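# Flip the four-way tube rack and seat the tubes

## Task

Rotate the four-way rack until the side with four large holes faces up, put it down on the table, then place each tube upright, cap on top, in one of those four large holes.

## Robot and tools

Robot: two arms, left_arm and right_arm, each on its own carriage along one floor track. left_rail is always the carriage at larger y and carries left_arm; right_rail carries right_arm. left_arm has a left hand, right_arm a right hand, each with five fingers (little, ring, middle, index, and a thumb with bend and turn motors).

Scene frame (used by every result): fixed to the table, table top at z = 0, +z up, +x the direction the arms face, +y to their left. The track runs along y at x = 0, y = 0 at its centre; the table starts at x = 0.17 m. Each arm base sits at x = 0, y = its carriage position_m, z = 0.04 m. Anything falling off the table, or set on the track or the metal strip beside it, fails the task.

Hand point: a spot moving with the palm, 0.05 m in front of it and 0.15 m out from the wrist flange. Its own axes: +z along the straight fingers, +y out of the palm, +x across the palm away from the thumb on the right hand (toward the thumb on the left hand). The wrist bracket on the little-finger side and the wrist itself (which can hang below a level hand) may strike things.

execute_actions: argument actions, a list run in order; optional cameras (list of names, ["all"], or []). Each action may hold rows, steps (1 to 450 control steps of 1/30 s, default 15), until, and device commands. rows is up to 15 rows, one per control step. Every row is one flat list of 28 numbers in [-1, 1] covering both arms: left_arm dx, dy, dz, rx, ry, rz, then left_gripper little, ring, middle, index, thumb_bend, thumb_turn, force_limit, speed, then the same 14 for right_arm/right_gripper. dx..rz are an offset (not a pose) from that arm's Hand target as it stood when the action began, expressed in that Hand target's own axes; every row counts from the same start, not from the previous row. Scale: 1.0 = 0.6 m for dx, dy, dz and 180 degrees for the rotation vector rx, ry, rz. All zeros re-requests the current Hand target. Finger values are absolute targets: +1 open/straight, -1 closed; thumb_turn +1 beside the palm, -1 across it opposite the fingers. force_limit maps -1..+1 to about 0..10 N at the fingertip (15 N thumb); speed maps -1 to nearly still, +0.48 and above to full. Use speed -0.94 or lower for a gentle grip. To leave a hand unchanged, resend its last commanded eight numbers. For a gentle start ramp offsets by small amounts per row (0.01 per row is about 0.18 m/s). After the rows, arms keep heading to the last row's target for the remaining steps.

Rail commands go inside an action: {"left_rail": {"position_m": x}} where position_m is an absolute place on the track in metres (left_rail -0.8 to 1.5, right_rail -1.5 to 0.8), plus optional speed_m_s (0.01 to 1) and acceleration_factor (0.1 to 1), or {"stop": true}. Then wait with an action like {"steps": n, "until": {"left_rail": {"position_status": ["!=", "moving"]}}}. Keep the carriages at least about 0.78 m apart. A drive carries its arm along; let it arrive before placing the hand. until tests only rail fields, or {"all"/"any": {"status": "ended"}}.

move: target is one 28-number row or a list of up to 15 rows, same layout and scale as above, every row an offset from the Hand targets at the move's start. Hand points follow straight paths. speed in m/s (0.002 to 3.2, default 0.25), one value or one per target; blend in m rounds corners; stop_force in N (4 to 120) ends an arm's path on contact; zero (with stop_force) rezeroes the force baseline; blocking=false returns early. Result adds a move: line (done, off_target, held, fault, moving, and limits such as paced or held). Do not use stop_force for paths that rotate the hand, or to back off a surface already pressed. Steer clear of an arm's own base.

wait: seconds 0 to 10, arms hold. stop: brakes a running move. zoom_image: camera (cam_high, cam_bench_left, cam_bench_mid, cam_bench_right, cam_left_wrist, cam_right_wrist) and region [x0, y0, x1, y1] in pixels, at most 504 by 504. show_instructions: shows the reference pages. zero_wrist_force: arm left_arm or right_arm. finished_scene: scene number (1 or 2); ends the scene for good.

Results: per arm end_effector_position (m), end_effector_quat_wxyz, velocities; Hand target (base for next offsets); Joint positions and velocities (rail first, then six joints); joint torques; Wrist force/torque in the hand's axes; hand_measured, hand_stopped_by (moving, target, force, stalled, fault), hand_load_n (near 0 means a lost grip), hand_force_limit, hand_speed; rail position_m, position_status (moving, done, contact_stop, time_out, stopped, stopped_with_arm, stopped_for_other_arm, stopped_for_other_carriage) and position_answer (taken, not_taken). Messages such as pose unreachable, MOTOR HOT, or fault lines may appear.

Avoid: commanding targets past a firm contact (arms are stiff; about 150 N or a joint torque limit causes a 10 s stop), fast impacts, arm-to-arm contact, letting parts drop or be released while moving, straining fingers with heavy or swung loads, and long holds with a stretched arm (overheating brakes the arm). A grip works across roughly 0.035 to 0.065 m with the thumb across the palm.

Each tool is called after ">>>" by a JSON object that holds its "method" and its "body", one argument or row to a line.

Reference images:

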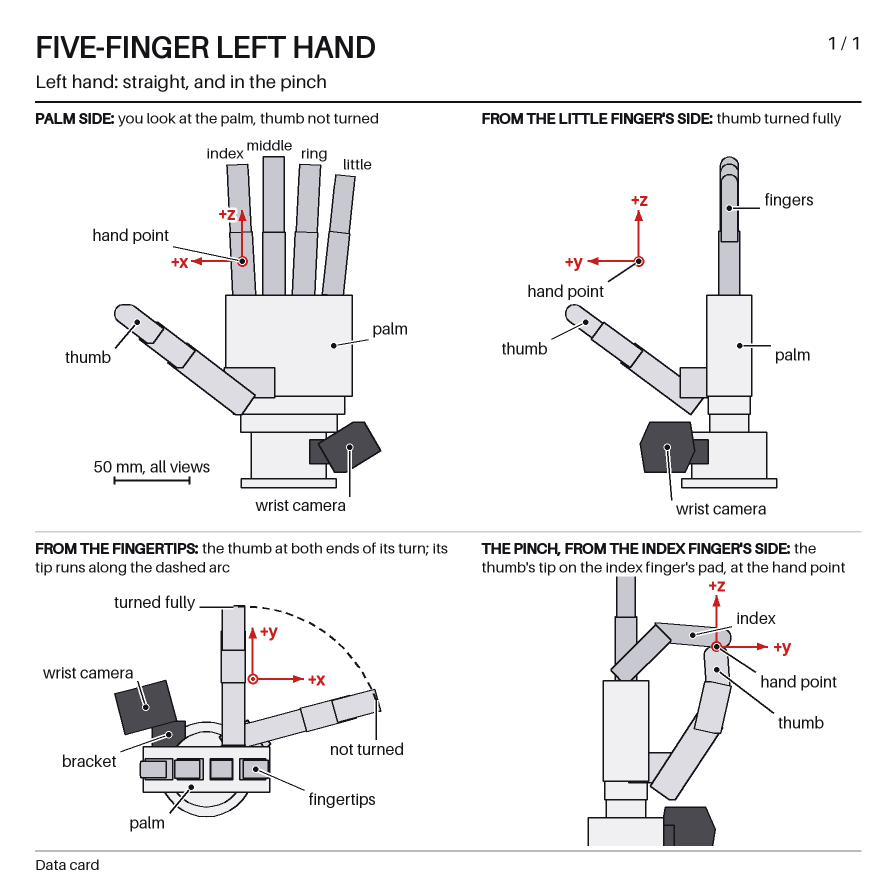

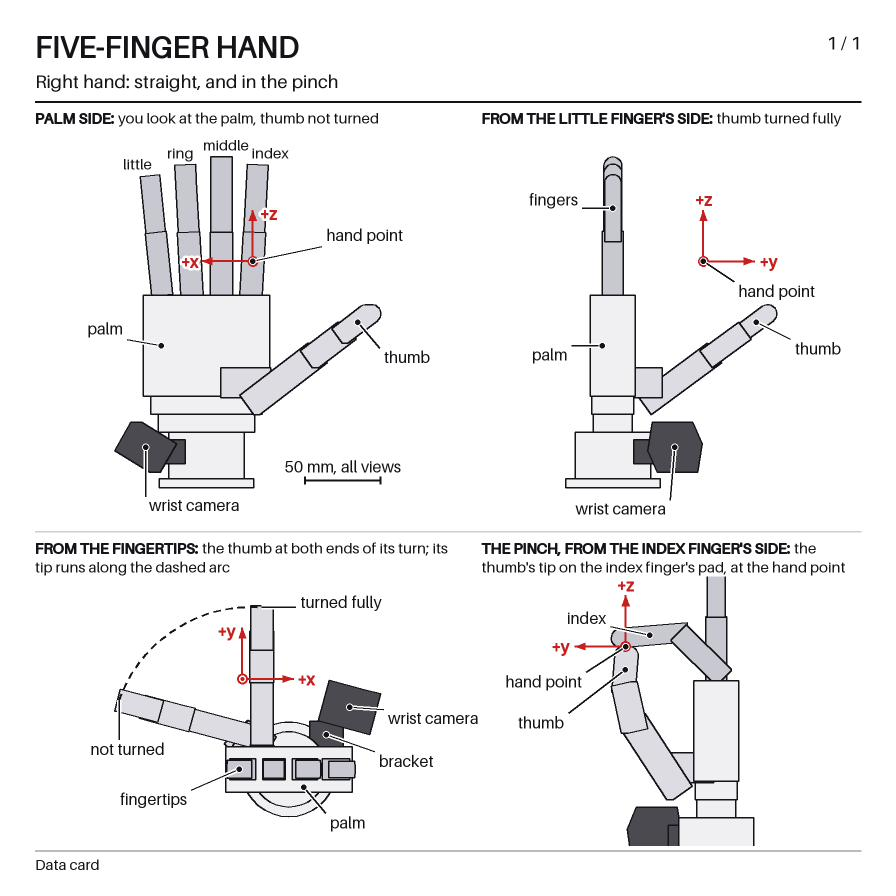

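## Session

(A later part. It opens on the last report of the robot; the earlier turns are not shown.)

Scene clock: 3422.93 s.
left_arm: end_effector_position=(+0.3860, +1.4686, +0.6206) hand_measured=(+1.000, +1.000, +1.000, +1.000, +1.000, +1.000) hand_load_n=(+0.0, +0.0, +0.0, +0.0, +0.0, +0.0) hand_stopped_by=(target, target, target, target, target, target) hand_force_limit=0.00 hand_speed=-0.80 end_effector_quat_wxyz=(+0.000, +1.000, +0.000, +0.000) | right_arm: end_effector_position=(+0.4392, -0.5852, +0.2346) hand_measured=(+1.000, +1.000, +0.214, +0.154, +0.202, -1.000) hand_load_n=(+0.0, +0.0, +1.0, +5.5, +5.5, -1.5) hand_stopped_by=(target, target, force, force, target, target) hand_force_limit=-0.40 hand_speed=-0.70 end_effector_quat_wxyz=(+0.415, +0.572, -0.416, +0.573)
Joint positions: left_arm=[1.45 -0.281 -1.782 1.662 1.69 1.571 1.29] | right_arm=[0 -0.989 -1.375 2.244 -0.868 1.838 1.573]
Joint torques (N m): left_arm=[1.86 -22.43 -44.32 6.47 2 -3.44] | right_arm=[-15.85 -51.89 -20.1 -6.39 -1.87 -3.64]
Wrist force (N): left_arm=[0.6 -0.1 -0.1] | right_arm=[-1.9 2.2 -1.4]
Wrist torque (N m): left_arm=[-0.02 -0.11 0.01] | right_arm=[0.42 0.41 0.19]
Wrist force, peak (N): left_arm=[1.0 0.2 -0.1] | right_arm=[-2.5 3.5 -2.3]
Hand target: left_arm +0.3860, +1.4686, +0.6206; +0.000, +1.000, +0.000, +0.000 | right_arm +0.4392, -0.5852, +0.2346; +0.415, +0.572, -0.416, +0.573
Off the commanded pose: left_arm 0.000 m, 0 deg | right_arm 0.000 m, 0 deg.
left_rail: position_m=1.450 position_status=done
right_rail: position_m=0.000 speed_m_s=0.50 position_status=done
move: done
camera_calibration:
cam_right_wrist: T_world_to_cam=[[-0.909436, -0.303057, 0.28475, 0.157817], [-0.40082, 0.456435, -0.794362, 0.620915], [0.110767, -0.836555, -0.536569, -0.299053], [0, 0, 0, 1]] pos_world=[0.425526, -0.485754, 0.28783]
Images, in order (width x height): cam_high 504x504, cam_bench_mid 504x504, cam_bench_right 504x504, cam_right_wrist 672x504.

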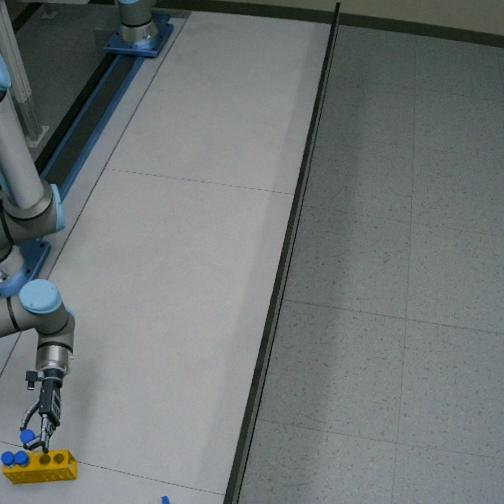

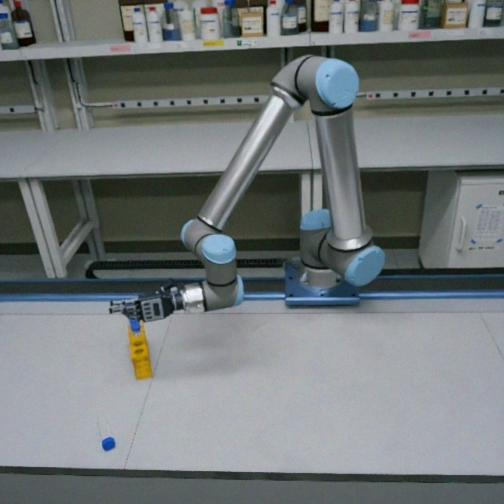

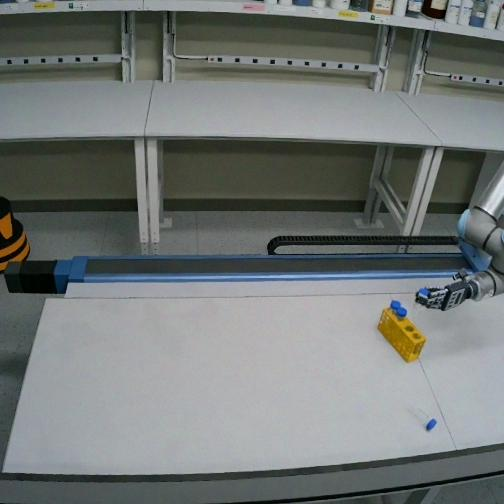

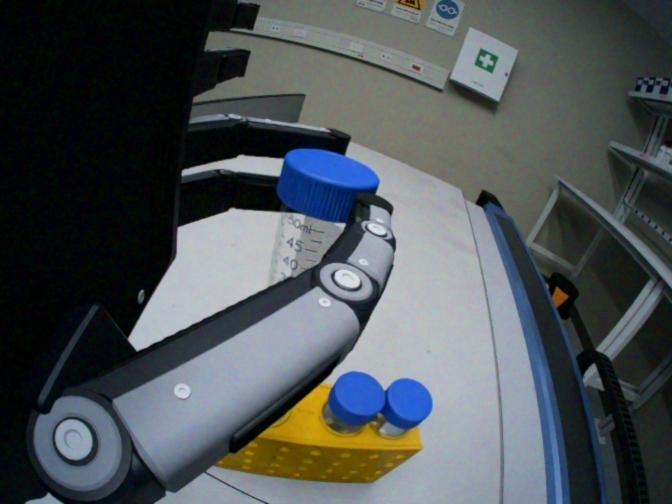

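>>> {"method": "move", "body": {
  "target": [0,0,0,0,0,0,1,1,1,1,1,1,0,-0.8,-0.118,0,0,0,0,0,1,1,-0.1,-0.1,0.2,-1,-0.4,-0.7],
  "speed": 0.08,
  "stop_force": 5,
  "cameras": ["cam_high","cam_bench_right","cam_right_wrist"]
}}

>>> {"method": "zoom_image", "body": {
  "camera": "cam_bench_right",
  "region": [370, 260, 450, 340]
}}

Scene clock: 3440.30 s.
left_arm: end_effector_position=(+0.3860, +1.4686, +0.6206) hand_measured=(+1.000, +1.000, +1.000, +1.000, +1.000, +1.000) hand_load_n=(+0.0, +0.0, +0.0, +0.0, +0.0, +0.0) hand_stopped_by=(target, target, target, target, target, target) hand_force_limit=0.00 hand_speed=-0.80 end_effector_quat_wxyz=(+0.000, +1.000, +0.000, +0.000) | right_arm: end_effector_position=(+0.4394, -0.5851, +0.1638) hand_measured=(+1.000, +1.000, +0.214, +0.154, +0.202, -1.000) hand_load_n=(+0.0, +0.0, +1.0, +5.5, +5.5, -1.5) hand_stopped_by=(target, target, force, force, target, target) hand_force_limit=-0.40 hand_speed=-0.70 end_effector_quat_wxyz=(+0.415, +0.572, -0.416, +0.573)
Joint positions: left_arm=[1.45 -0.281 -1.782 1.662 1.69 1.571 1.29] | right_arm=[0 -0.989 -1.253 2.277 -1.024 1.838 1.573]
Joint torques (N m): left_arm=[0.24 -21.88 -44.74 6.28 1.93 -3.51] | right_arm=[12.66 -38.18 -15.48 -6.61 2.02 -3.78]
Wrist force (N): left_arm=[1.0 -0.2 -0.1] | right_arm=[-2.0 2.2 -1.5]
Wrist torque (N m): left_arm=[-0.04 -0.16 0.05] | right_arm=[0.44 0.43 0.17]
Wrist force, peak (N): left_arm=[1.0 -0.2 -0.1] | right_arm=[-2.5 2.3 -1.7]
Hand target: left_arm +0.3860, +1.4686, +0.6206; +0.000, +1.000, +0.000, +0.000 | right_arm +0.4394, -0.5851, +0.1638; +0.415, +0.572, -0.416, +0.573
Off the commanded pose: left_arm 0.000 m, 0 deg | right_arm 0.000 m, 0 deg.
left_rail: position_m=1.450 position_status=done
right_rail: position_m=0.000 speed_m_s=0.50 position_status=done
move: done
camera_calibration:
cam_right_wrist: T_world_to_cam=[[-0.909413, -0.303147, 0.284726, 0.17802], [-0.400844, 0.456392, -0.794374, 0.564707], [0.110866, -0.836545, -0.536564, -0.337091], [0, 0, 0, 1]] pos_world=[0.425625, -0.485753, 0.21703]
Images, in order (width x height): cam_high 504x504, cam_bench_right 504x504, cam_right_wrist 672x504.

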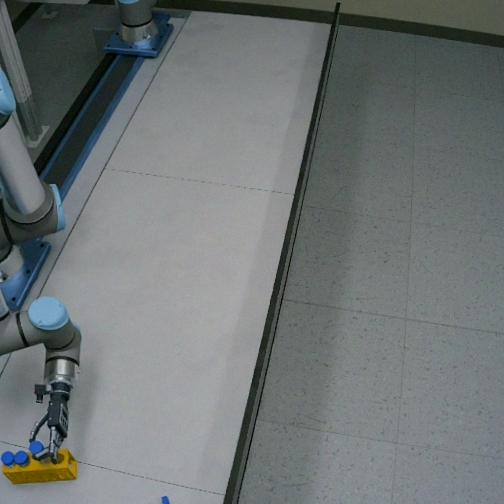

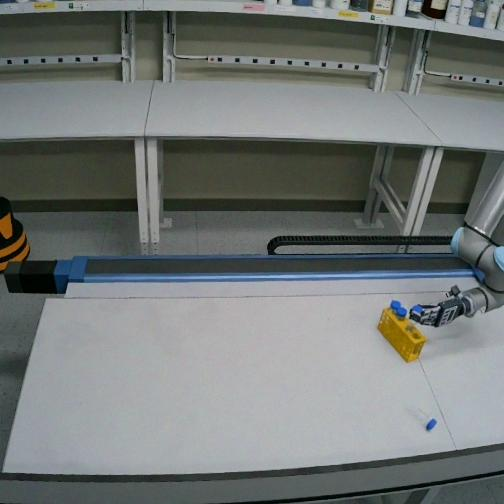

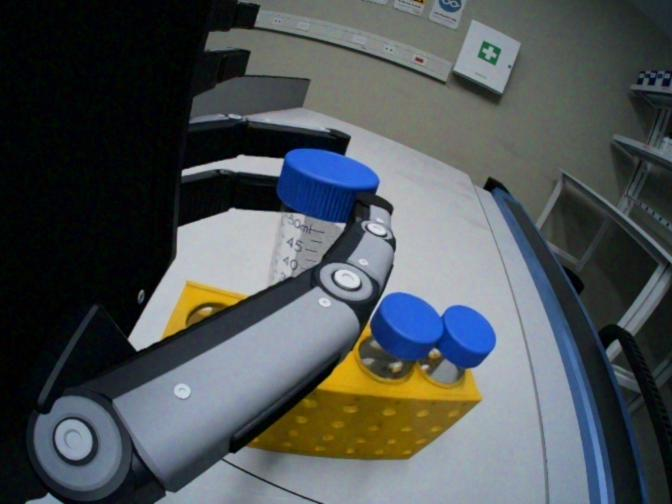

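Scaled by 6.300 from the camera's 504x504 image, which has a finer 720x720 frame.

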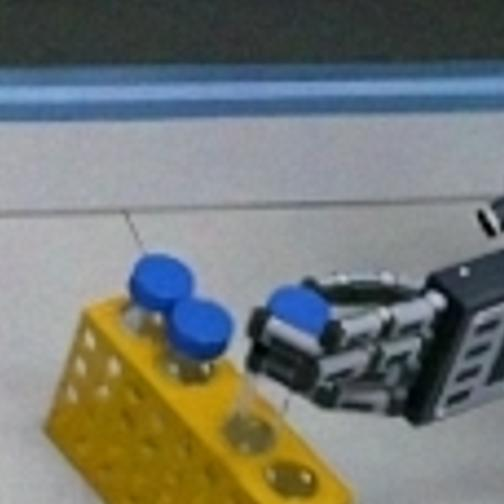

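>>> {"method": "move", "body": {
  "target": [0,0,0,0,0,0,1,1,1,1,1,1,0,-0.8,-0.072,0,0,0,0,0,1,1,-0.1,-0.1,0.2,-1,-0.4,-0.7],
  "speed": 0.05,
  "stop_force": 5,
  "cameras": ["cam_high","cam_bench_right","cam_right_wrist"]
}}

>>> {"method": "zoom_image", "body": {
  "camera": "cam_bench_right",
  "region": [370, 260, 450, 340]
}}

Scene clock: 3447.60 s.
left_arm: end_effector_position=(+0.3860, +1.4686, +0.6206) hand_measured=(+1.000, +1.000, +1.000, +1.000, +1.000, +1.000) hand_load_n=(+0.0, +0.0, +0.0, +0.0, +0.0, +0.0) hand_stopped_by=(target, target, target, target, target, target) hand_force_limit=0.00 hand_speed=-0.80 end_effector_quat_wxyz=(+0.000, +1.000, +0.000, +0.000) | right_arm: end_effector_position=(+0.4395, -0.5851, +0.1206) hand_measured=(+1.000, +1.000, +0.214, +0.154, +0.202, -1.000) hand_load_n=(+0.0, +0.0, +1.5, +5.0, +5.5, -2.0) hand_stopped_by=(target, target, force, force, target, target) hand_force_limit=-0.40 hand_speed=-0.70 end_effector_quat_wxyz=(+0.415, +0.572, -0.416, +0.573)
Joint positions: left_arm=[1.45 -0.281 -1.782 1.662 1.69 1.571 1.29] | right_arm=[0 -0.989 -1.172 2.289 -1.117 1.838 1.573]
Joint torques (N m): left_arm=[0.69 -21.05 -44.71 6.33 2.42 -3.52] | right_arm=[14.38 -37.52 -12.63 -6.44 2.01 -3.62]
Wrist force (N): left_arm=[0.1 0.1 0.1] | right_arm=[-2.1 2.3 -1.3]
Wrist torque (N m): left_arm=[-0.01 -0.02 -0.02] | right_arm=[0.37 0.44 0.16]
Wrist force, peak (N): left_arm=[1.2 -0.2 -0.1] | right_arm=[-2.4 2.7 -1.3]
Hand target: left_arm +0.3860, +1.4686, +0.6206; +0.000, +1.000, +0.000, +0.000 | right_arm +0.4395, -0.5851, +0.1206; +0.415, +0.572, -0.416, +0.573
Off the commanded pose: left_arm 0.000 m, 0 deg | right_arm 0.000 m, 0 deg.
left_rail: position_m=1.450 position_status=done
right_rail: position_m=0.000 speed_m_s=0.50 position_status=done
move: done
camera_calibration:
cam_right_wrist: T_world_to_cam=[[-0.909413, -0.303147, 0.284726, 0.190411], [-0.400844, 0.456392, -0.794374, 0.53043], [0.110866, -0.836545, -0.536564, -0.360282], [0, 0, 0, 1]] pos_world=[0.425725, -0.485753, 0.17383]
Images, in order (width x height): cam_high 504x504, cam_bench_right 504x504, cam_right_wrist 672x504.

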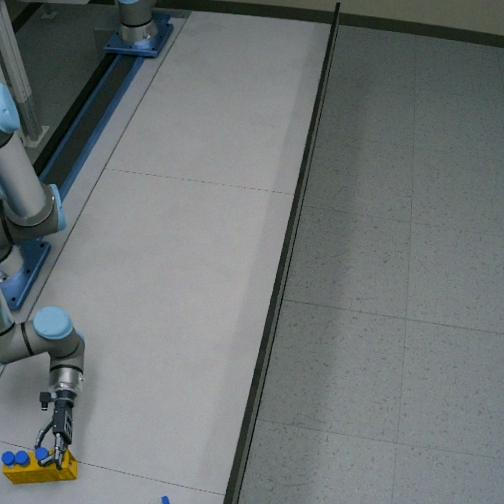

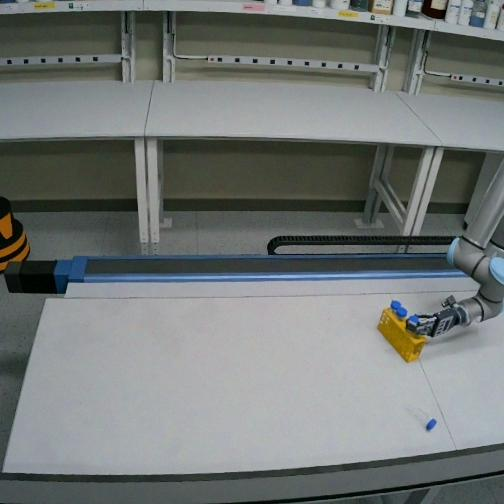

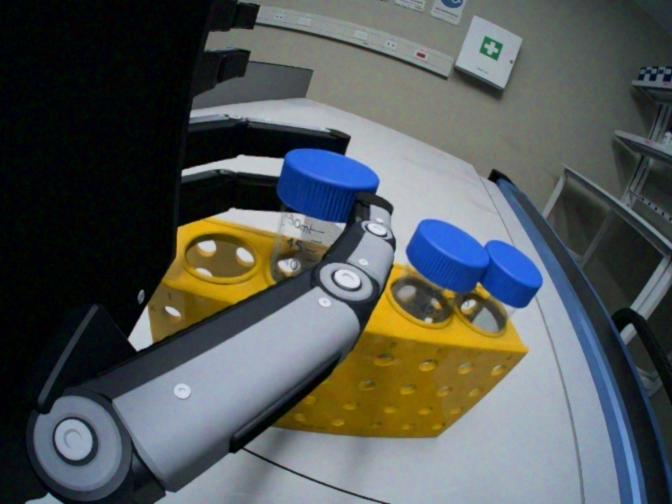

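Scaled by 6.300 from the camera's 504x504 image, which has a finer 720x720 frame.

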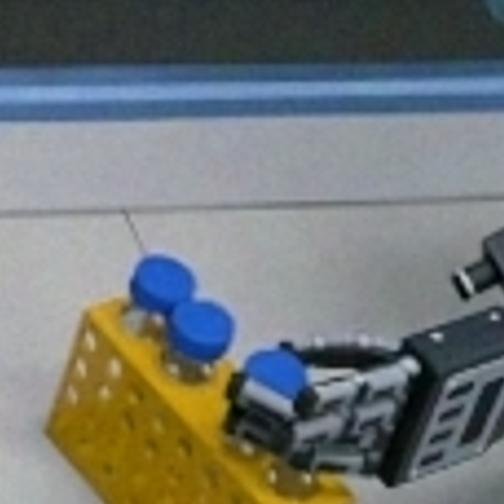

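>>> {"method": "move", "body": {
  "target": [0,0,0,0,0,0,1,1,1,1,1,1,0,-0.8,-0.028,0,0,0,0,0,1,1,-0.1,-0.1,0.2,-1,-0.4,-0.7],
  "speed": 0.02,
  "stop_force": 4,
  "cameras": ["cam_right_wrist"]
}}

>>> {"method": "execute_actions", "body": {
  "actions": [
    {"rows":[[0,0,0,0,0,0,1,1,1,1,1,1,0,-0.8,0,0,0,0,0,0,1,1,0.4,0.4,0.22,-1,-0.4,-0.7]],"steps":60},
    {"rows":[[0,0,0,0,0,0,1,1,1,1,1,1,0,-0.8,0,0,0,0,0,0,1,1,1,1,0.25,-1,-0.4,-0.4]],"steps":50}
  ],
  "cameras": ["cam_right_wrist"]
}}

Scene clock: 3455.67 s.
left_arm: end_effector_position=(+0.3860, +1.4686, +0.6206) hand_measured=(+1.000, +1.000, +1.000, +1.000, +1.000, +1.000) hand_load_n=(+0.0, +0.0, +0.0, +0.0, +0.0, +0.0) hand_stopped_by=(target, target, target, target, target, target) hand_force_limit=0.00 hand_speed=-0.80 end_effector_quat_wxyz=(+0.000, +1.000, +0.000, +0.000) | right_arm: end_effector_position=(+0.4395, -0.5851, +0.1065) hand_measured=(+1.000, +1.000, +0.214, +0.154, +0.202, -1.000) hand_load_n=(+0.0, +0.0, +1.5, +5.0, +5.5, -1.5) hand_stopped_by=(target, target, force, force, target, target) hand_force_limit=-0.40 hand_speed=-0.70 end_effector_quat_wxyz=(+0.415, +0.572, -0.416, +0.573)
Joint positions: left_arm=[1.45 -0.281 -1.782 1.662 1.69 1.571 1.29] | right_arm=[0 -0.989 -1.144 2.291 -1.147 1.838 1.573]
Joint torques (N m): left_arm=[2.41 -21.32 -44.47 6.28 2.31 -3.78] | right_arm=[8.17 -58.38 -27.63 2.02 -1.17 -1.01]
Wrist force (N): left_arm=[0.5 0.0 0.1] | right_arm=[-2.0 2.1 -1.1]
Wrist torque (N m): left_arm=[-0.03 -0.09 0.01] | right_arm=[0.39 0.40 0.19]
Wrist force, peak (N): left_arm=[1.0 0.0 -0.5] | right_arm=[4.4 3.3 -1.2]
Hand target: left_arm +0.3860, +1.4686, +0.6206; +0.000, +1.000, +0.000, +0.000 | right_arm +0.4395, -0.5851, +0.1065; +0.415, +0.572, -0.416, +0.573 (not the last commanded pose)
Off the commanded pose: left_arm 0.000 m, 0 deg | right_arm 0.003 m, 0 deg.
left_rail: position_m=1.450 position_status=done
right_rail: position_m=0.000 speed_m_s=0.50 position_status=done
move: contact (right_arm)
camera_calibration:
cam_right_wrist: T_world_to_cam=[[-0.909386, -0.303198, 0.28476, 0.194505], [-0.400905, 0.456412, -0.794332, 0.519252], [0.110872, -0.836516, -0.536608, -0.367756], [0, 0, 0, 1]] pos_world=[0.425825, -0.485653, 0.15973]
Images, in order (width x height): cam_right_wrist 672x504.

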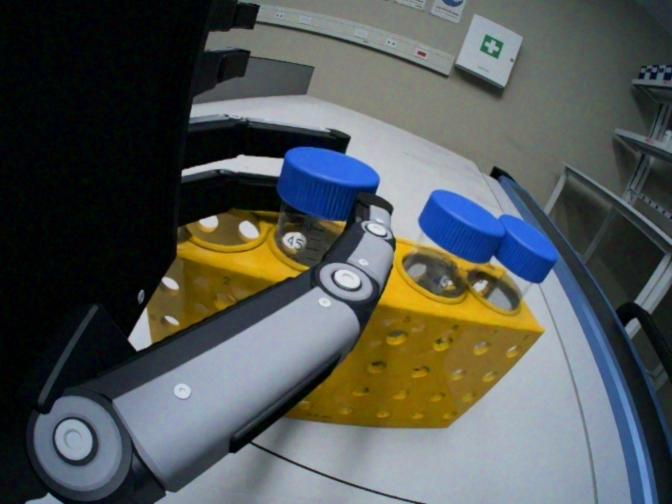

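Scene clock: 3459.53 s.
left_arm: end_effector_position=(+0.3860, +1.4686, +0.6206) hand_measured=(+1.000, +1.000, +1.000, +1.000, +1.000, +1.000) hand_load_n=(+0.0, +0.0, +0.0, +0.0, +0.0, +0.0) hand_stopped_by=(target, target, target, target, target, target) hand_force_limit=0.00 hand_speed=-0.80 end_effector_quat_wxyz=(+0.000, +1.000, +0.000, +0.000) | right_arm: end_effector_position=(+0.4395, -0.5851, +0.1065) hand_measured=(+1.000, +1.000, +1.000, +1.000, +0.250, -1.000) hand_load_n=(+0.0, +0.0, +0.0, +0.0, +0.0, +0.5) hand_stopped_by=(target, target, target, target, target, target) hand_force_limit=-0.40 hand_speed=-0.40 end_effector_quat_wxyz=(+0.415, +0.572, -0.416, +0.573)
Joint positions: left_arm=[1.45 -0.281 -1.782 1.662 1.69 1.571 1.29] | right_arm=[0 -0.989 -1.144 2.291 -1.147 1.838 1.573]
Joint torques (N m): left_arm=[4.22 -22.18 -43.94 6.43 2.02 -3.64] | right_arm=[-1.42 -54.73 -25.61 0.7 0 -1.5]
Wrist force (N): left_arm=[0.5 -0.2 -0.3] | right_arm=[-1.8 2.3 -1.3]
Wrist torque (N m): left_arm=[-0.03 -0.10 0.02] | right_arm=[0.43 0.39 0.20]
Wrist force, peak (N): left_arm=[1.2 -0.1 -0.2] | right_arm=[-2.4 2.4 -1.3]
Hand target: left_arm +0.3860, +1.4686, +0.6206; +0.000, +1.000, +0.000, +0.000 | right_arm +0.4395, -0.5851, +0.1065; +0.415, +0.572, -0.416, +0.573
Off the commanded pose: left_arm 0.000 m, 0 deg | right_arm 0.000 m, 0 deg.
left_rail: position_m=1.450 position_status=done
right_rail: position_m=0.000 speed_m_s=0.50 position_status=done
camera_calibration:
cam_right_wrist: T_world_to_cam=[[-0.909374, -0.303211, 0.284783, 0.19446], [-0.400932, 0.456404, -0.794323, 0.519304], [0.110871, -0.836516, -0.536609, -0.367839], [0, 0, 0, 1]] pos_world=[0.425825, -0.485753, 0.15973]
Images, in order (width x height): cam_right_wrist 672x504.

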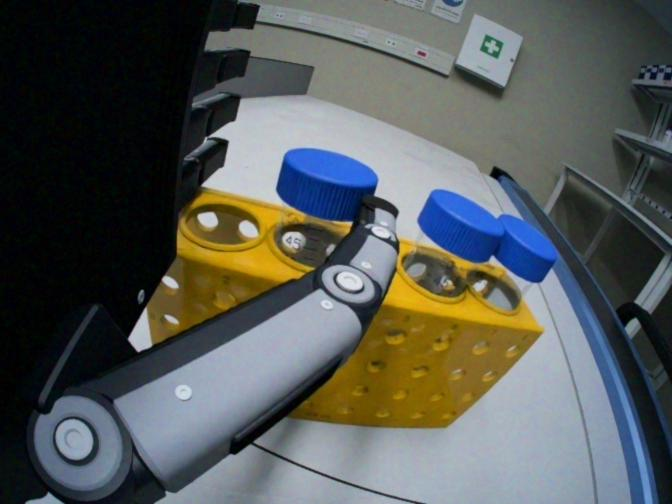

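>>> {"method": "move", "body": {
  "target": [
    [0,0,0,0,0,0,1,1,1,1,1,1,0,-0.8,0.008,0,0,0,0,0,1,1,1,1,0.25,-1,-0.4,-0.4],
    [0,0,0,0,0,0,1,1,1,1,1,1,0,-0.8,0.008,0,-0.03,0,0,0,1,1,1,1,0.25,-1,-0.4,-0.4]
  ],
  "speed": 0.04,
  "cameras": ["cam_right_wrist"]
}}

Scene clock: 3484.10 s.
left_arm: end_effector_position=(+0.3860, +1.4686, +0.6206) hand_measured=(+1.000, +1.000, +1.000, +1.000, +1.000, +1.000) hand_load_n=(+0.0, +0.0, +0.0, +0.0, +0.0, +0.0) hand_stopped_by=(target, target, target, target, target, target) hand_force_limit=0.00 hand_speed=-0.80 end_effector_quat_wxyz=(+0.000, +1.000, +0.000, +0.000) | right_arm: end_effector_position=(+0.4340, -0.5682, +0.1113) hand_measured=(+1.000, +1.000, +1.000, +1.000, +0.250, -1.000) hand_load_n=(+0.0, +0.0, +0.0, +0.0, -0.5, +0.0) hand_stopped_by=(target, target, target, target, target, target) hand_force_limit=-0.40 hand_speed=-0.40 end_effector_quat_wxyz=(+0.415, +0.572, -0.416, +0.573)
Joint positions: left_arm=[1.45 -0.281 -1.782 1.662 1.69 1.571 1.29] | right_arm=[0 -0.979 -1.167 2.319 -1.152 1.848 1.573]
Joint torques (N m): left_arm=[1.78 -20.94 -44.86 6.6 2.15 -3.71] | right_arm=[16.47 -58.47 -9.89 -6.41 2.05 -1.34]
Wrist force (N): left_arm=[0.4 0.2 -0.2] | right_arm=[-1.9 2.2 -1.2]
Wrist torque (N m): left_arm=[0.02 -0.07 -0.01] | right_arm=[0.41 0.40 0.19]
Wrist force, peak (N): left_arm=[0.5 -0.2 -0.9] | right_arm=[-2.4 2.3 -1.2]
Hand target: left_arm +0.3860, +1.4686, +0.6206; +0.000, +1.000, +0.000, +0.000 | right_arm +0.4339, -0.5680, +0.1113; +0.415, +0.572, -0.416, +0.573
Off the commanded pose: left_arm 0.000 m, 0 deg | right_arm 0.000 m, 0 deg.
left_rail: position_m=1.450 position_status=done
right_rail: position_m=0.000 speed_m_s=0.50 position_status=done
move: done
camera_calibration:
cam_right_wrist: T_world_to_cam=[[-0.909386, -0.303198, 0.28476, 0.193261], [-0.400905, 0.456412, -0.794332, 0.513147], [0.110872, -0.836516, -0.536608, -0.350434], [0, 0, 0, 1]] pos_world=[0.420325, -0.468753, 0.16453]
Images, in order (width x height): cam_right_wrist 672x504.

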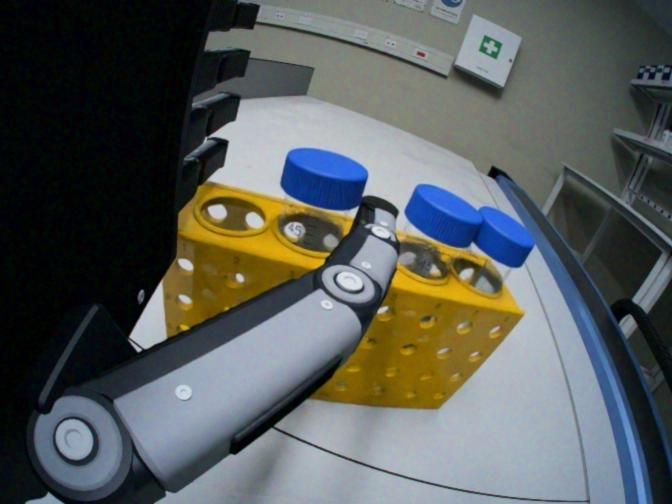

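>>> {"method": "move", "body": {
  "target": [
    [0,0,0,0,0,0,1,1,1,1,1,1,0,-0.8,0,0,-0.12,0,0,0,1,1,1,1,0.25,-1,-0.4,-0.4],
    [0,0,0,0,0,0,1,1,1,1,1,1,0,-0.8,0.23,0,-0.12,0,0,0,1,1,1,1,0.25,-1,-0.4,-0.4]
  ],
  "speed": 0.12,
  "cameras": ["cam_high","cam_bench_right","cam_bench_mid","cam_right_wrist"]
}}

>>> {"method": "zoom_image", "body": {
  "camera": "cam_bench_right",
  "region": [370, 260, 450, 340]
}}

>>> {"method": "zoom_image", "body": {
  "camera": "cam_high",
  "region": [0, 424, 80, 504]
}}

>>> {"method": "zoom_image", "body": {
  "camera": "cam_bench_right",
  "region": [400, 390, 460, 450]
}}

>>> {"method": "zoom_image", "body": {
  "camera": "cam_bench_mid",
  "region": [80, 400, 140, 460]
}}

Scene clock: 3493.20 s.
left_arm: end_effector_position=(+0.3860, +1.4686, +0.6206) hand_measured=(+1.000, +1.000, +1.000, +1.000, +1.000, +1.000) hand_load_n=(+0.0, +0.0, +0.0, +0.0, +0.0, +0.0) hand_stopped_by=(target, target, target, target, target, target) hand_force_limit=0.00 hand_speed=-0.80 end_effector_quat_wxyz=(+0.000, +1.000, +0.000, +0.000) | right_arm: end_effector_position=(+0.4113, -0.4996, +0.2492) hand_measured=(+1.000, +1.000, +1.000, +1.000, +0.250, -1.000) hand_load_n=(+0.0, +0.0, +0.0, +0.0, +0.0, +0.0) hand_stopped_by=(target, target, target, target, target, target) hand_force_limit=-0.40 hand_speed=-0.40 end_effector_quat_wxyz=(+0.415, +0.572, -0.416, +0.573)
Joint positions: left_arm=[1.45 -0.281 -1.782 1.662 1.69 1.571 1.29] | right_arm=[0 -0.931 -1.508 2.366 -0.857 1.895 1.573]
Joint torques (N m): left_arm=[1.98 -20.75 -43.88 6.35 2.27 -3.25] | right_arm=[-15.77 -38.23 -38.24 2.13 -1.3 3.46]
Wrist force (N): left_arm=[0.3 0.4 0.0] | right_arm=[-1.8 1.9 -1.5]
Wrist torque (N m): left_arm=[0.03 -0.06 -0.02] | right_arm=[0.41 0.39 0.04]
Wrist force, peak (N): left_arm=[0.5 0.3 -0.9] | right_arm=[-2.5 1.9 -1.6]
Hand target: left_arm +0.3860, +1.4686, +0.6206; +0.000, +1.000, +0.000, +0.000 | right_arm +0.4113, -0.4996, +0.2493; +0.415, +0.572, -0.416, +0.573
Off the commanded pose: left_arm 0.000 m, 0 deg | right_arm 0.000 m, 0 deg.
left_rail: position_m=1.450 position_status=done
right_rail: position_m=0.000 speed_m_s=0.50 position_status=done
move: done
camera_calibration:
cam_right_wrist: T_world_to_cam=[[-0.909377, -0.303188, 0.284799, 0.154108], [-0.400927, 0.456367, -0.794347, 0.582315], [0.110863, -0.836545, -0.536565, -0.216638], [0, 0, 0, 1]] pos_world=[0.397625, -0.400253, 0.30243]
Images, in order (width x height): cam_high 504x504, cam_bench_mid 504x504, cam_bench_right 504x504, cam_right_wrist 672x504.

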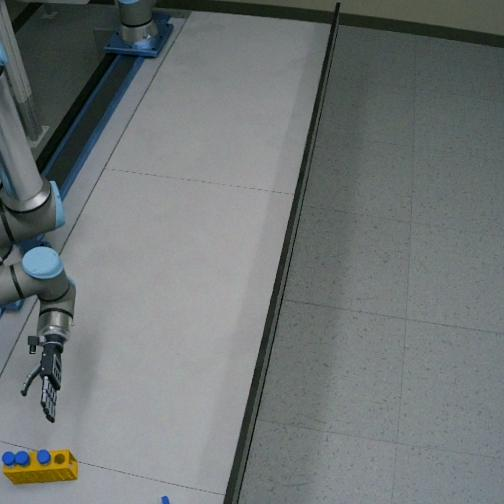

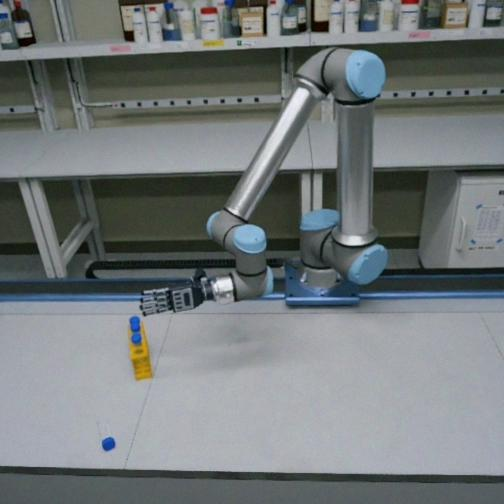

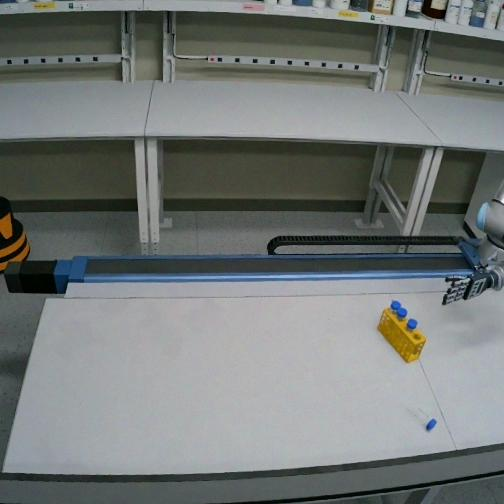

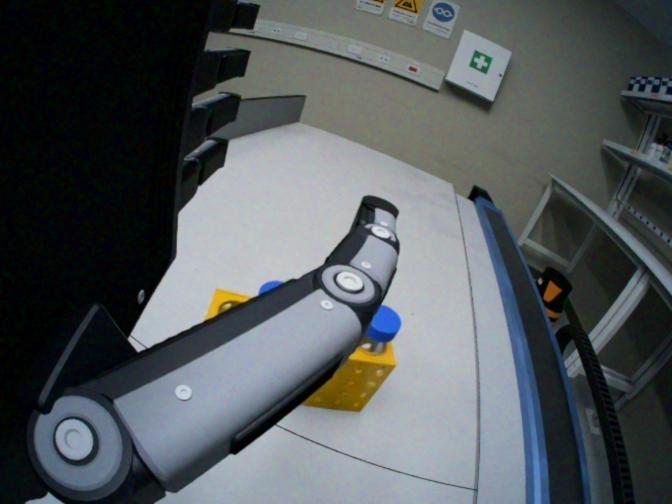

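Scaled by 6.300 from the camera's 504x504 image, which has a finer 720x720 frame.

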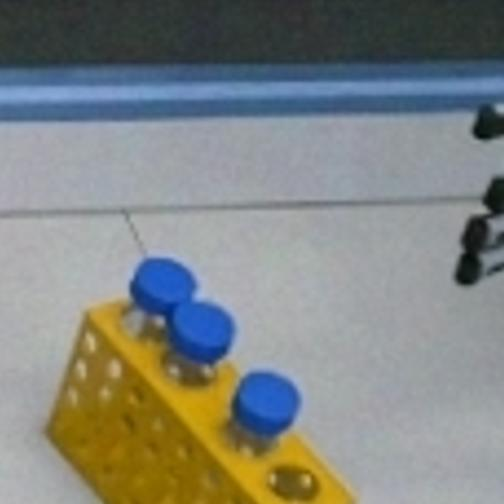

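Scaled by 6.300 from the camera's 504x504 image, which has a finer 720x720 frame.

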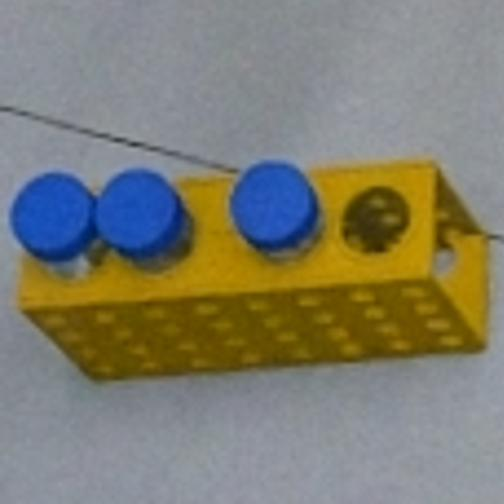

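Scaled by 8.400 from the camera's 504x504 image, which has a finer 720x720 frame.

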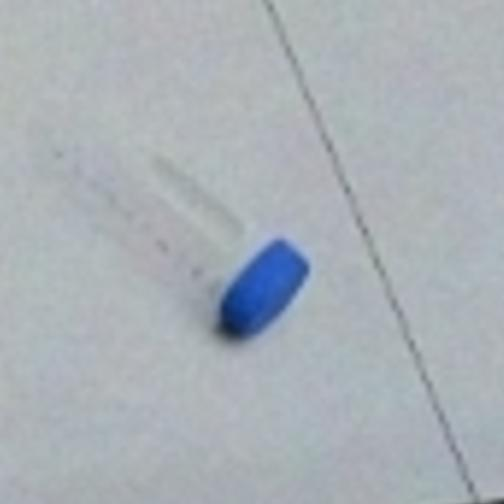

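Scaled by 8.400 from the camera's 504x504 image, which has a finer 720x720 frame.

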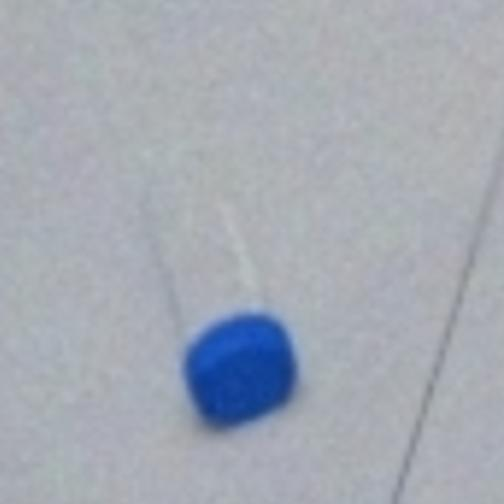

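>>> {"method": "move", "body": {
  "target": [
    [0,0,0,0,0,0,1,1,1,1,1,1,0,-0.8,-0.05,-0.45,0.3268,0.0086,-0.0954,0.4901,1,1,1,1,0.2,-1,-0.4,-0.4],
    [0,0,0,0,0,0,1,1,1,1,1,1,0,-0.8,-0.2155,-0.45,0.3268,0.0086,-0.0954,0.4901,1,1,1,1,0.2,-1,-0.4,-0.4]
  ],
  "speed": 0.25,
  "blend": 0.02,
  "cameras": ["cam_right_wrist","cam_bench_mid"]
}}

Scene clock: 3576.23 s.
left_arm: end_effector_position=(+0.3860, +1.4686, +0.6206) hand_measured=(+1.000, +1.000, +1.000, +1.000, +1.000, +1.000) hand_load_n=(+0.0, +0.0, +0.0, +0.0, -0.5, +0.0) hand_stopped_by=(target, target, target, target, target, target) hand_force_limit=0.00 hand_speed=-0.80 end_effector_quat_wxyz=(+0.000, +1.000, +0.000, +0.000) | right_arm: end_effector_position=(+0.7290, -0.6024, +0.1209) hand_measured=(+1.000, +1.000, +1.000, +1.000, +0.200, -1.000) hand_load_n=(+0.0, -0.5, +0.0, +0.0, +0.0, +0.0) hand_stopped_by=(target, target, target, target, target, target) hand_force_limit=-0.40 hand_speed=-0.40 end_effector_quat_wxyz=(+0.167, -0.198, +0.740, -0.621)
Joint positions: left_arm=[1.45 -0.281 -1.782 1.662 1.69 1.571 1.29] | right_arm=[0 -0.857 -1.057 1.856 -0.622 1.757 3.175]
Joint torques (N m): left_arm=[2.15 -21.53 -45.39 6.49 2.36 -3.63] | right_arm=[14.71 -60.81 -22.27 -5.48 0.71 3.22]
Wrist force (N): left_arm=[0.6 0.2 -0.1] | right_arm=[0.8 4.1 -1.3]
Wrist torque (N m): left_arm=[0.01 -0.10 0.00] | right_arm=[0.55 0.02 0.14]
Wrist force, peak (N): left_arm=[1.1 0.3 0.2] | right_arm=[0.7 5.8 -1.0]
Hand target: left_arm +0.3860, +1.4686, +0.6206; +0.000, +1.000, +0.000, +0.000 | right_arm +0.7290, -0.6024, +0.1207; +0.167, -0.198, +0.740, -0.621
Off the commanded pose: left_arm 0.000 m, 0 deg | right_arm 0.000 m, 0 deg.
left_rail: position_m=1.450 position_status=done
right_rail: position_m=0.000 speed_m_s=0.50 position_status=done
move: done
camera_calibration:
cam_right_wrist: T_world_to_cam=[[-0.328316, -0.005478, -0.944552, 0.352759], [0.391086, 0.909456, -0.141212, 0.271244], [0.859802, -0.415763, -0.296447, -0.728146], [0, 0, 0, 1]] pos_world=[0.635798, -0.547489, 0.155646]
Images, in order (width x height): cam_bench_mid 504x504, cam_right_wrist 672x504.

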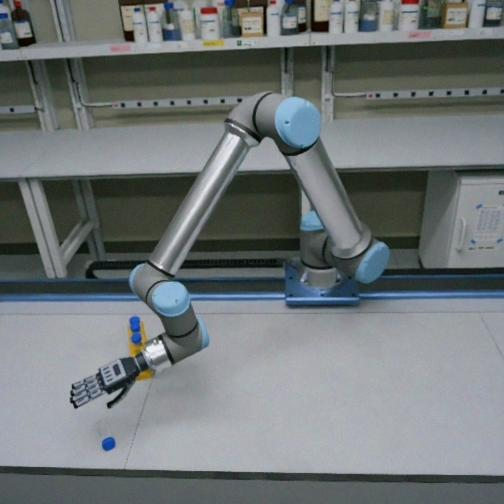

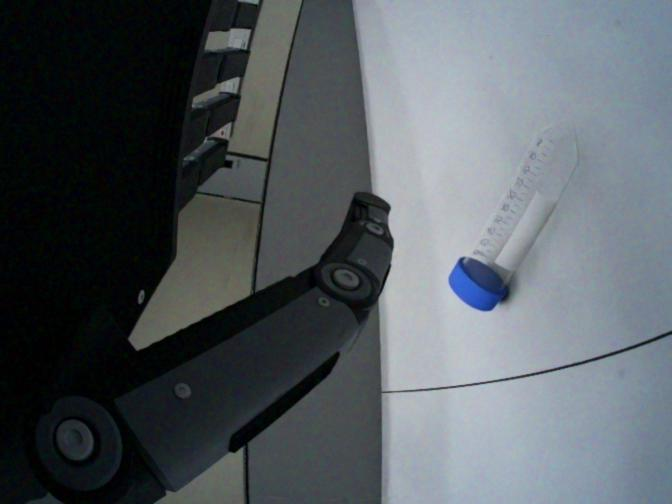

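>>> {"method": "move", "body": {
  "target": [0,0,0,0,0,0,1,1,1,1,1,1,0,-0.8,0.0133,0.1702,0.0423,0,0,0,1,1,1,1,0.2,-1,-0.4,-0.4],
  "speed": 0.12,
  "stop_force": 6,
  "cameras": ["cam_right_wrist"]
}}

Scene clock: 3594.43 s.
left_arm: end_effector_position=(+0.3860, +1.4686, +0.6206) hand_measured=(+1.000, +1.000, +1.000, +1.000, +1.000, +1.000) hand_load_n=(+0.0, +0.0, +0.0, +0.5, +0.0, +0.0) hand_stopped_by=(target, target, target, target, target, target) hand_force_limit=0.00 hand_speed=-0.80 end_effector_quat_wxyz=(+0.000, +1.000, +0.000, +0.000) | right_arm: end_effector_position=(+0.7258, -0.6127, +0.0157) hand_measured=(+1.000, +1.000, +1.000, +1.000, +0.200, -1.000) hand_load_n=(+0.0, +0.0, +0.0, +0.0, +0.0, +0.0) hand_stopped_by=(target, target, target, target, target, target) hand_force_limit=-0.40 hand_speed=-0.40 end_effector_quat_wxyz=(+0.167, -0.198, +0.740, -0.621)
Joint positions: left_arm=[1.45 -0.281 -1.782 1.662 1.69 1.571 1.29] | right_arm=[0 -0.871 -0.915 1.871 -0.779 1.744 3.173]
Joint torques (N m): left_arm=[1.55 -21.8 -43.89 6.2 2.25 -3.43] | right_arm=[-15.72 -62.83 -34.55 -5.6 -1.47 -3.65]
Wrist force (N): left_arm=[0.1 -0.4 -0.1] | right_arm=[0.7 4.1 -1.2]
Wrist torque (N m): left_arm=[-0.08 -0.03 -0.01] | right_arm=[0.55 0.05 0.35]
Wrist force, peak (N): left_arm=[0.8 0.3 -0.7] | right_arm=[0.7 4.9 -0.8]
Hand target: left_arm +0.3860, +1.4686, +0.6206; +0.000, +1.000, +0.000, +0.000 | right_arm +0.7258, -0.6127, +0.0157; +0.167, -0.198, +0.740, -0.621
Off the commanded pose: left_arm 0.000 m, 0 deg | right_arm 0.000 m, 0 deg.
left_rail: position_m=1.450 position_status=done
right_rail: position_m=0.000 speed_m_s=0.50 position_status=done
move: done
camera_calibration:
cam_right_wrist: T_world_to_cam=[[-0.328316, -0.005478, -0.944552, 0.252286], [0.391086, 0.909456, -0.141212, 0.267007], [0.859802, -0.415763, -0.296447, -0.760863], [0, 0, 0, 1]] pos_world=[0.632598, -0.557789, 0.0504458]
Images, in order (width x height): cam_right_wrist 672x504.

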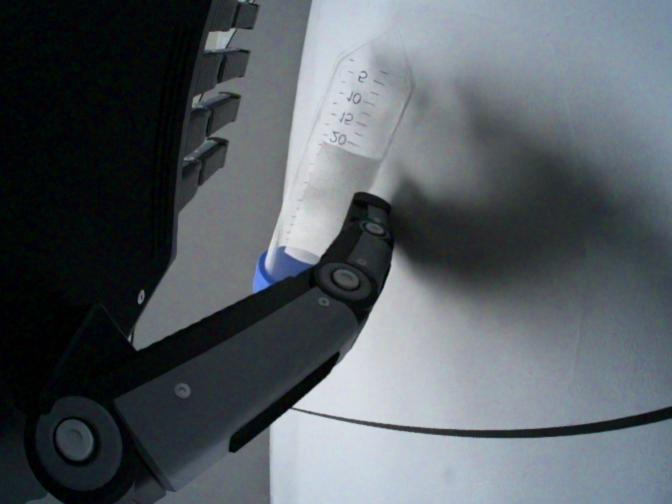

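>>> {"method": "execute_actions", "body": {
  "actions": [
    {"rows":[[0,0,0,0,0,0,1,1,1,1,1,1,0,-0.8,0,0,0.002,0,0,0,1,1,0.6,0.6,0.2,-1,-0.8,-0.5],[0,0,0,0,0,0,1,1,1,1,1,1,0,-0.8,0,-0.0005,0.005,0,0,0,1,1,0.6,0.6,0.2,-1,-0.8,-0.5]],"steps":40},
    {"rows":[[0,0,0,0,0,0,1,1,1,1,1,1,0,-0.8,0,0,0,0,0,0,1,1,0,0,0.2,-1,-0.8,-0.8]],"steps":120},
    {"rows":[[0,0,0,0,0,0,1,1,1,1,1,1,0,-0.8,0,0,0,0,0,0,1,1,-0.1,-0.1,0.2,-1,-0.4,-0.7]],"steps":45}
  ],
  "cameras": ["cam_right_wrist"]
}}

Scene clock: 3609.17 s.
left_arm: end_effector_position=(+0.3860, +1.4686, +0.6206) hand_measured=(+1.000, +1.000, +1.000, +1.000, +1.000, +1.000) hand_load_n=(+0.0, +0.0, +0.0, +0.0, +0.0, +0.0) hand_stopped_by=(target, target, target, target, target, target) hand_force_limit=0.00 hand_speed=-0.80 end_effector_quat_wxyz=(+0.000, +1.000, +0.000, +0.000) | right_arm: end_effector_position=(+0.7273, -0.6153, +0.0155) hand_measured=(+1.000, +1.000, +0.102, +0.122, +0.202, -1.000) hand_load_n=(+0.0, +0.0, +12.5, +1.5, +3.5, +0.0) hand_stopped_by=(target, target, force, force, target, target) hand_force_limit=-0.40 hand_speed=-0.70 end_effector_quat_wxyz=(+0.167, -0.198, +0.740, -0.621)
Joint positions: left_arm=[1.45 -0.281 -1.782 1.662 1.69 1.571 1.29] | right_arm=[0 -0.871 -0.912 1.865 -0.776 1.743 3.172]
Joint torques (N m): left_arm=[1.66 -21.9 -45.31 6.15 2.38 -3.43] | right_arm=[-9.42 -63.03 -15.45 -1.95 -0.75 -3.54]
Wrist force (N): left_arm=[0.2 0.7 -0.5] | right_arm=[1.7 -7.3 -3.5]
Wrist torque (N m): left_arm=[0.11 -0.05 -0.04] | right_arm=[0.60 0.08 0.13]
Wrist force, peak (N): left_arm=[0.9 -0.1 -0.3] | right_arm=[2.1 -8.5 -2.7]
Hand target: left_arm +0.3860, +1.4686, +0.6206; +0.000, +1.000, +0.000, +0.000 | right_arm +0.7273, -0.6153, +0.0155; +0.167, -0.198, +0.740, -0.621
Off the commanded pose: left_arm 0.000 m, 0 deg | right_arm 0.000 m, 0 deg.
left_rail: position_m=1.450 position_status=done
right_rail: position_m=0.000 speed_m_s=0.50 position_status=done
camera_calibration:
cam_right_wrist: T_world_to_cam=[[-0.328316, -0.005478, -0.944552, 0.252575], [0.391086, 0.909456, -0.141212, 0.268757], [0.859802, -0.415763, -0.296447, -0.763293], [0, 0, 0, 1]] pos_world=[0.634098, -0.560389, 0.0502458]
Images, in order (width x height): cam_right_wrist 672x504.

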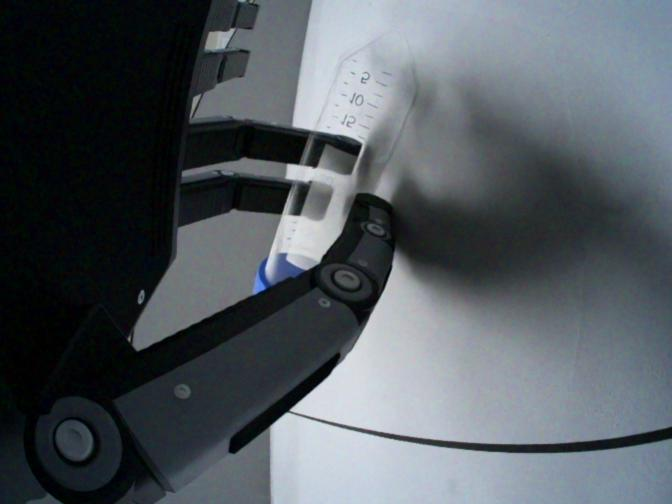

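>>> {"method": "move", "body": {
  "target": [0,0,0,0,0,0,1,1,1,1,1,1,0,-0.8,0,-0.37,-0.0653,0,0,0,1,1,-0.1,-0.1,0.2,-1,-0.4,-0.7],
  "speed": 0.2
}}

>>> {"method": "execute_actions", "body": {
  "actions": [
    {"right_rail":{"position_m":-1.0,"acceleration_factor":0.8},"steps":300,"until":{"right_rail":{"position_status":["!=","moving"]}}}
  ],
  "cameras": ["cam_right_wrist","cam_bench_right"]
}}

Scene clock: 3620.47 s.
left_arm: end_effector_position=(+0.3860, +1.4686, +0.6206) hand_measured=(+1.000, +1.000, +1.000, +1.000, +1.000, +1.000) hand_load_n=(+0.0, +0.0, +0.0, +0.0, +0.0, +0.0) hand_stopped_by=(target, target, target, target, target, target) hand_force_limit=0.00 hand_speed=-0.80 end_effector_quat_wxyz=(+0.000, +1.000, +0.000, +0.000) | right_arm: end_effector_position=(+0.7273, -0.6152, +0.2408) hand_measured=(+1.000, +1.000, +0.102, +0.122, +0.202, -1.000) hand_load_n=(+0.0, +0.0, +8.5, +0.5, +7.0, +1.5) hand_stopped_by=(target, target, force, force, target, target) hand_force_limit=-0.40 hand_speed=-0.70 end_effector_quat_wxyz=(+0.167, -0.198, +0.740, -0.621)
Joint positions: left_arm=[1.45 -0.281 -1.782 1.662 1.69 1.571 1.29] | right_arm=[0 -0.871 -1.179 1.778 -0.422 1.743 3.172]
Joint torques (N m): left_arm=[0.77 -20.77 -43.18 6.4 2.66 -3.24] | right_arm=[-11.53 -70.71 -44.19 2.31 -1.63 2.81]
Wrist force (N): left_arm=[0.2 0.2 -0.3] | right_arm=[0.9 4.5 -1.1]
Wrist torque (N m): left_arm=[0.03 -0.04 -0.02] | right_arm=[0.59 -0.01 0.40]
Wrist force, peak (N): left_arm=[0.9 -0.2 -0.7] | right_arm=[2.2 -7.4 -3.8]
Hand target: left_arm +0.3860, +1.4686, +0.6206; +0.000, +1.000, +0.000, +0.000 | right_arm +0.7272, -0.6153, +0.2409; +0.167, -0.198, +0.740, -0.621
Off the commanded pose: left_arm 0.000 m, 0 deg | right_arm 0.000 m, 0 deg.
left_rail: position_m=1.450 position_status=done
right_rail: position_m=0.000 speed_m_s=0.50 position_status=done
move: done

Scene clock: 3623.97 s.
left_arm: end_effector_position=(+0.3860, +1.4686, +0.6206) hand_measured=(+1.000, +1.000, +1.000, +1.000, +1.000, +1.000) hand_load_n=(+0.0, +0.0, +0.0, +0.0, +0.0, +0.0) hand_stopped_by=(target, target, target, target, target, target) hand_force_limit=0.00 hand_speed=-0.80 end_effector_quat_wxyz=(+0.000, +1.000, +0.000, +0.000) | right_arm: end_effector_position=(+0.7272, -1.6153, +0.2409) hand_measured=(+1.000, +1.000, +0.102, +0.122, +0.202, -1.000) hand_load_n=(+0.0, +0.0, +8.5, +0.5, +7.0, +2.0) hand_stopped_by=(target, target, force, force, target, target) hand_force_limit=-0.40 hand_speed=-0.70 end_effector_quat_wxyz=(+0.167, -0.198, +0.740, -0.621)
Joint positions: left_arm=[1.45 -0.281 -1.782 1.662 1.69 1.571 1.29] | right_arm=[-1 -0.871 -1.179 1.778 -0.422 1.743 3.172]
Joint torques (N m): left_arm=[2.68 -21 -44.14 6.6 2.31 -3.72] | right_arm=[-5.74 -67.5 -26.86 -0.19 -0.53 3.31]
Wrist force (N): left_arm=[0.5 0.2 -0.2] | right_arm=[0.9 4.6 -1.1]
Wrist torque (N m): left_arm=[0.03 -0.09 -0.01] | right_arm=[0.60 -0.01 0.40]
Wrist force, peak (N): left_arm=[0.9 0.4 0.0] | right_arm=[0.7 4.8 -1.6]
Hand target: left_arm +0.3860, +1.4686, +0.6206; +0.000, +1.000, +0.000, +0.000 | right_arm +0.7272, -1.6153, +0.2409; +0.167, -0.198, +0.740, -0.621
Off the commanded pose: left_arm 0.000 m, 0 deg | right_arm 0.000 m, 0 deg.
left_rail: position_m=1.450 position_status=done
right_rail: position_m=-1.000 speed_m_s=0.50 position_status=done
camera_calibration:
cam_right_wrist: T_world_to_cam=[[-0.328316, -0.005478, -0.944552, 0.459999], [0.391086, 0.909456, -0.141212, 1.21004], [0.859802, -0.415763, -0.296447, -1.11224], [0, 0, 0, 1]] pos_world=[0.634098, -1.56039, 0.275646]
Images, in order (width x height): cam_bench_right 504x504, cam_right_wrist 672x504.

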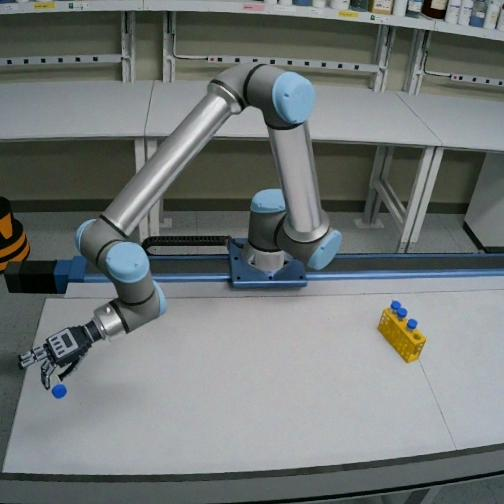

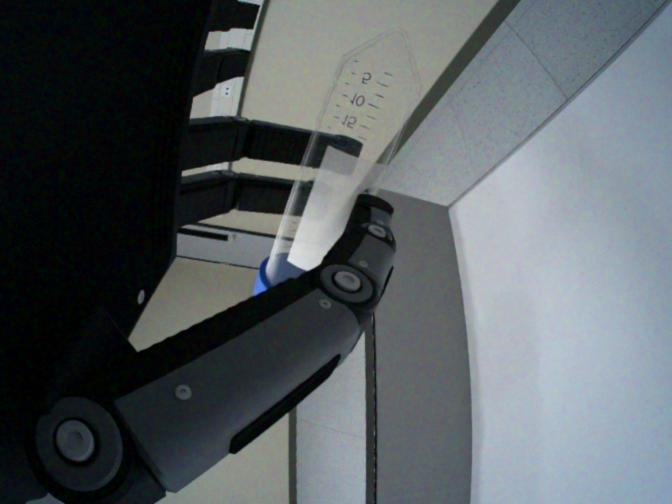

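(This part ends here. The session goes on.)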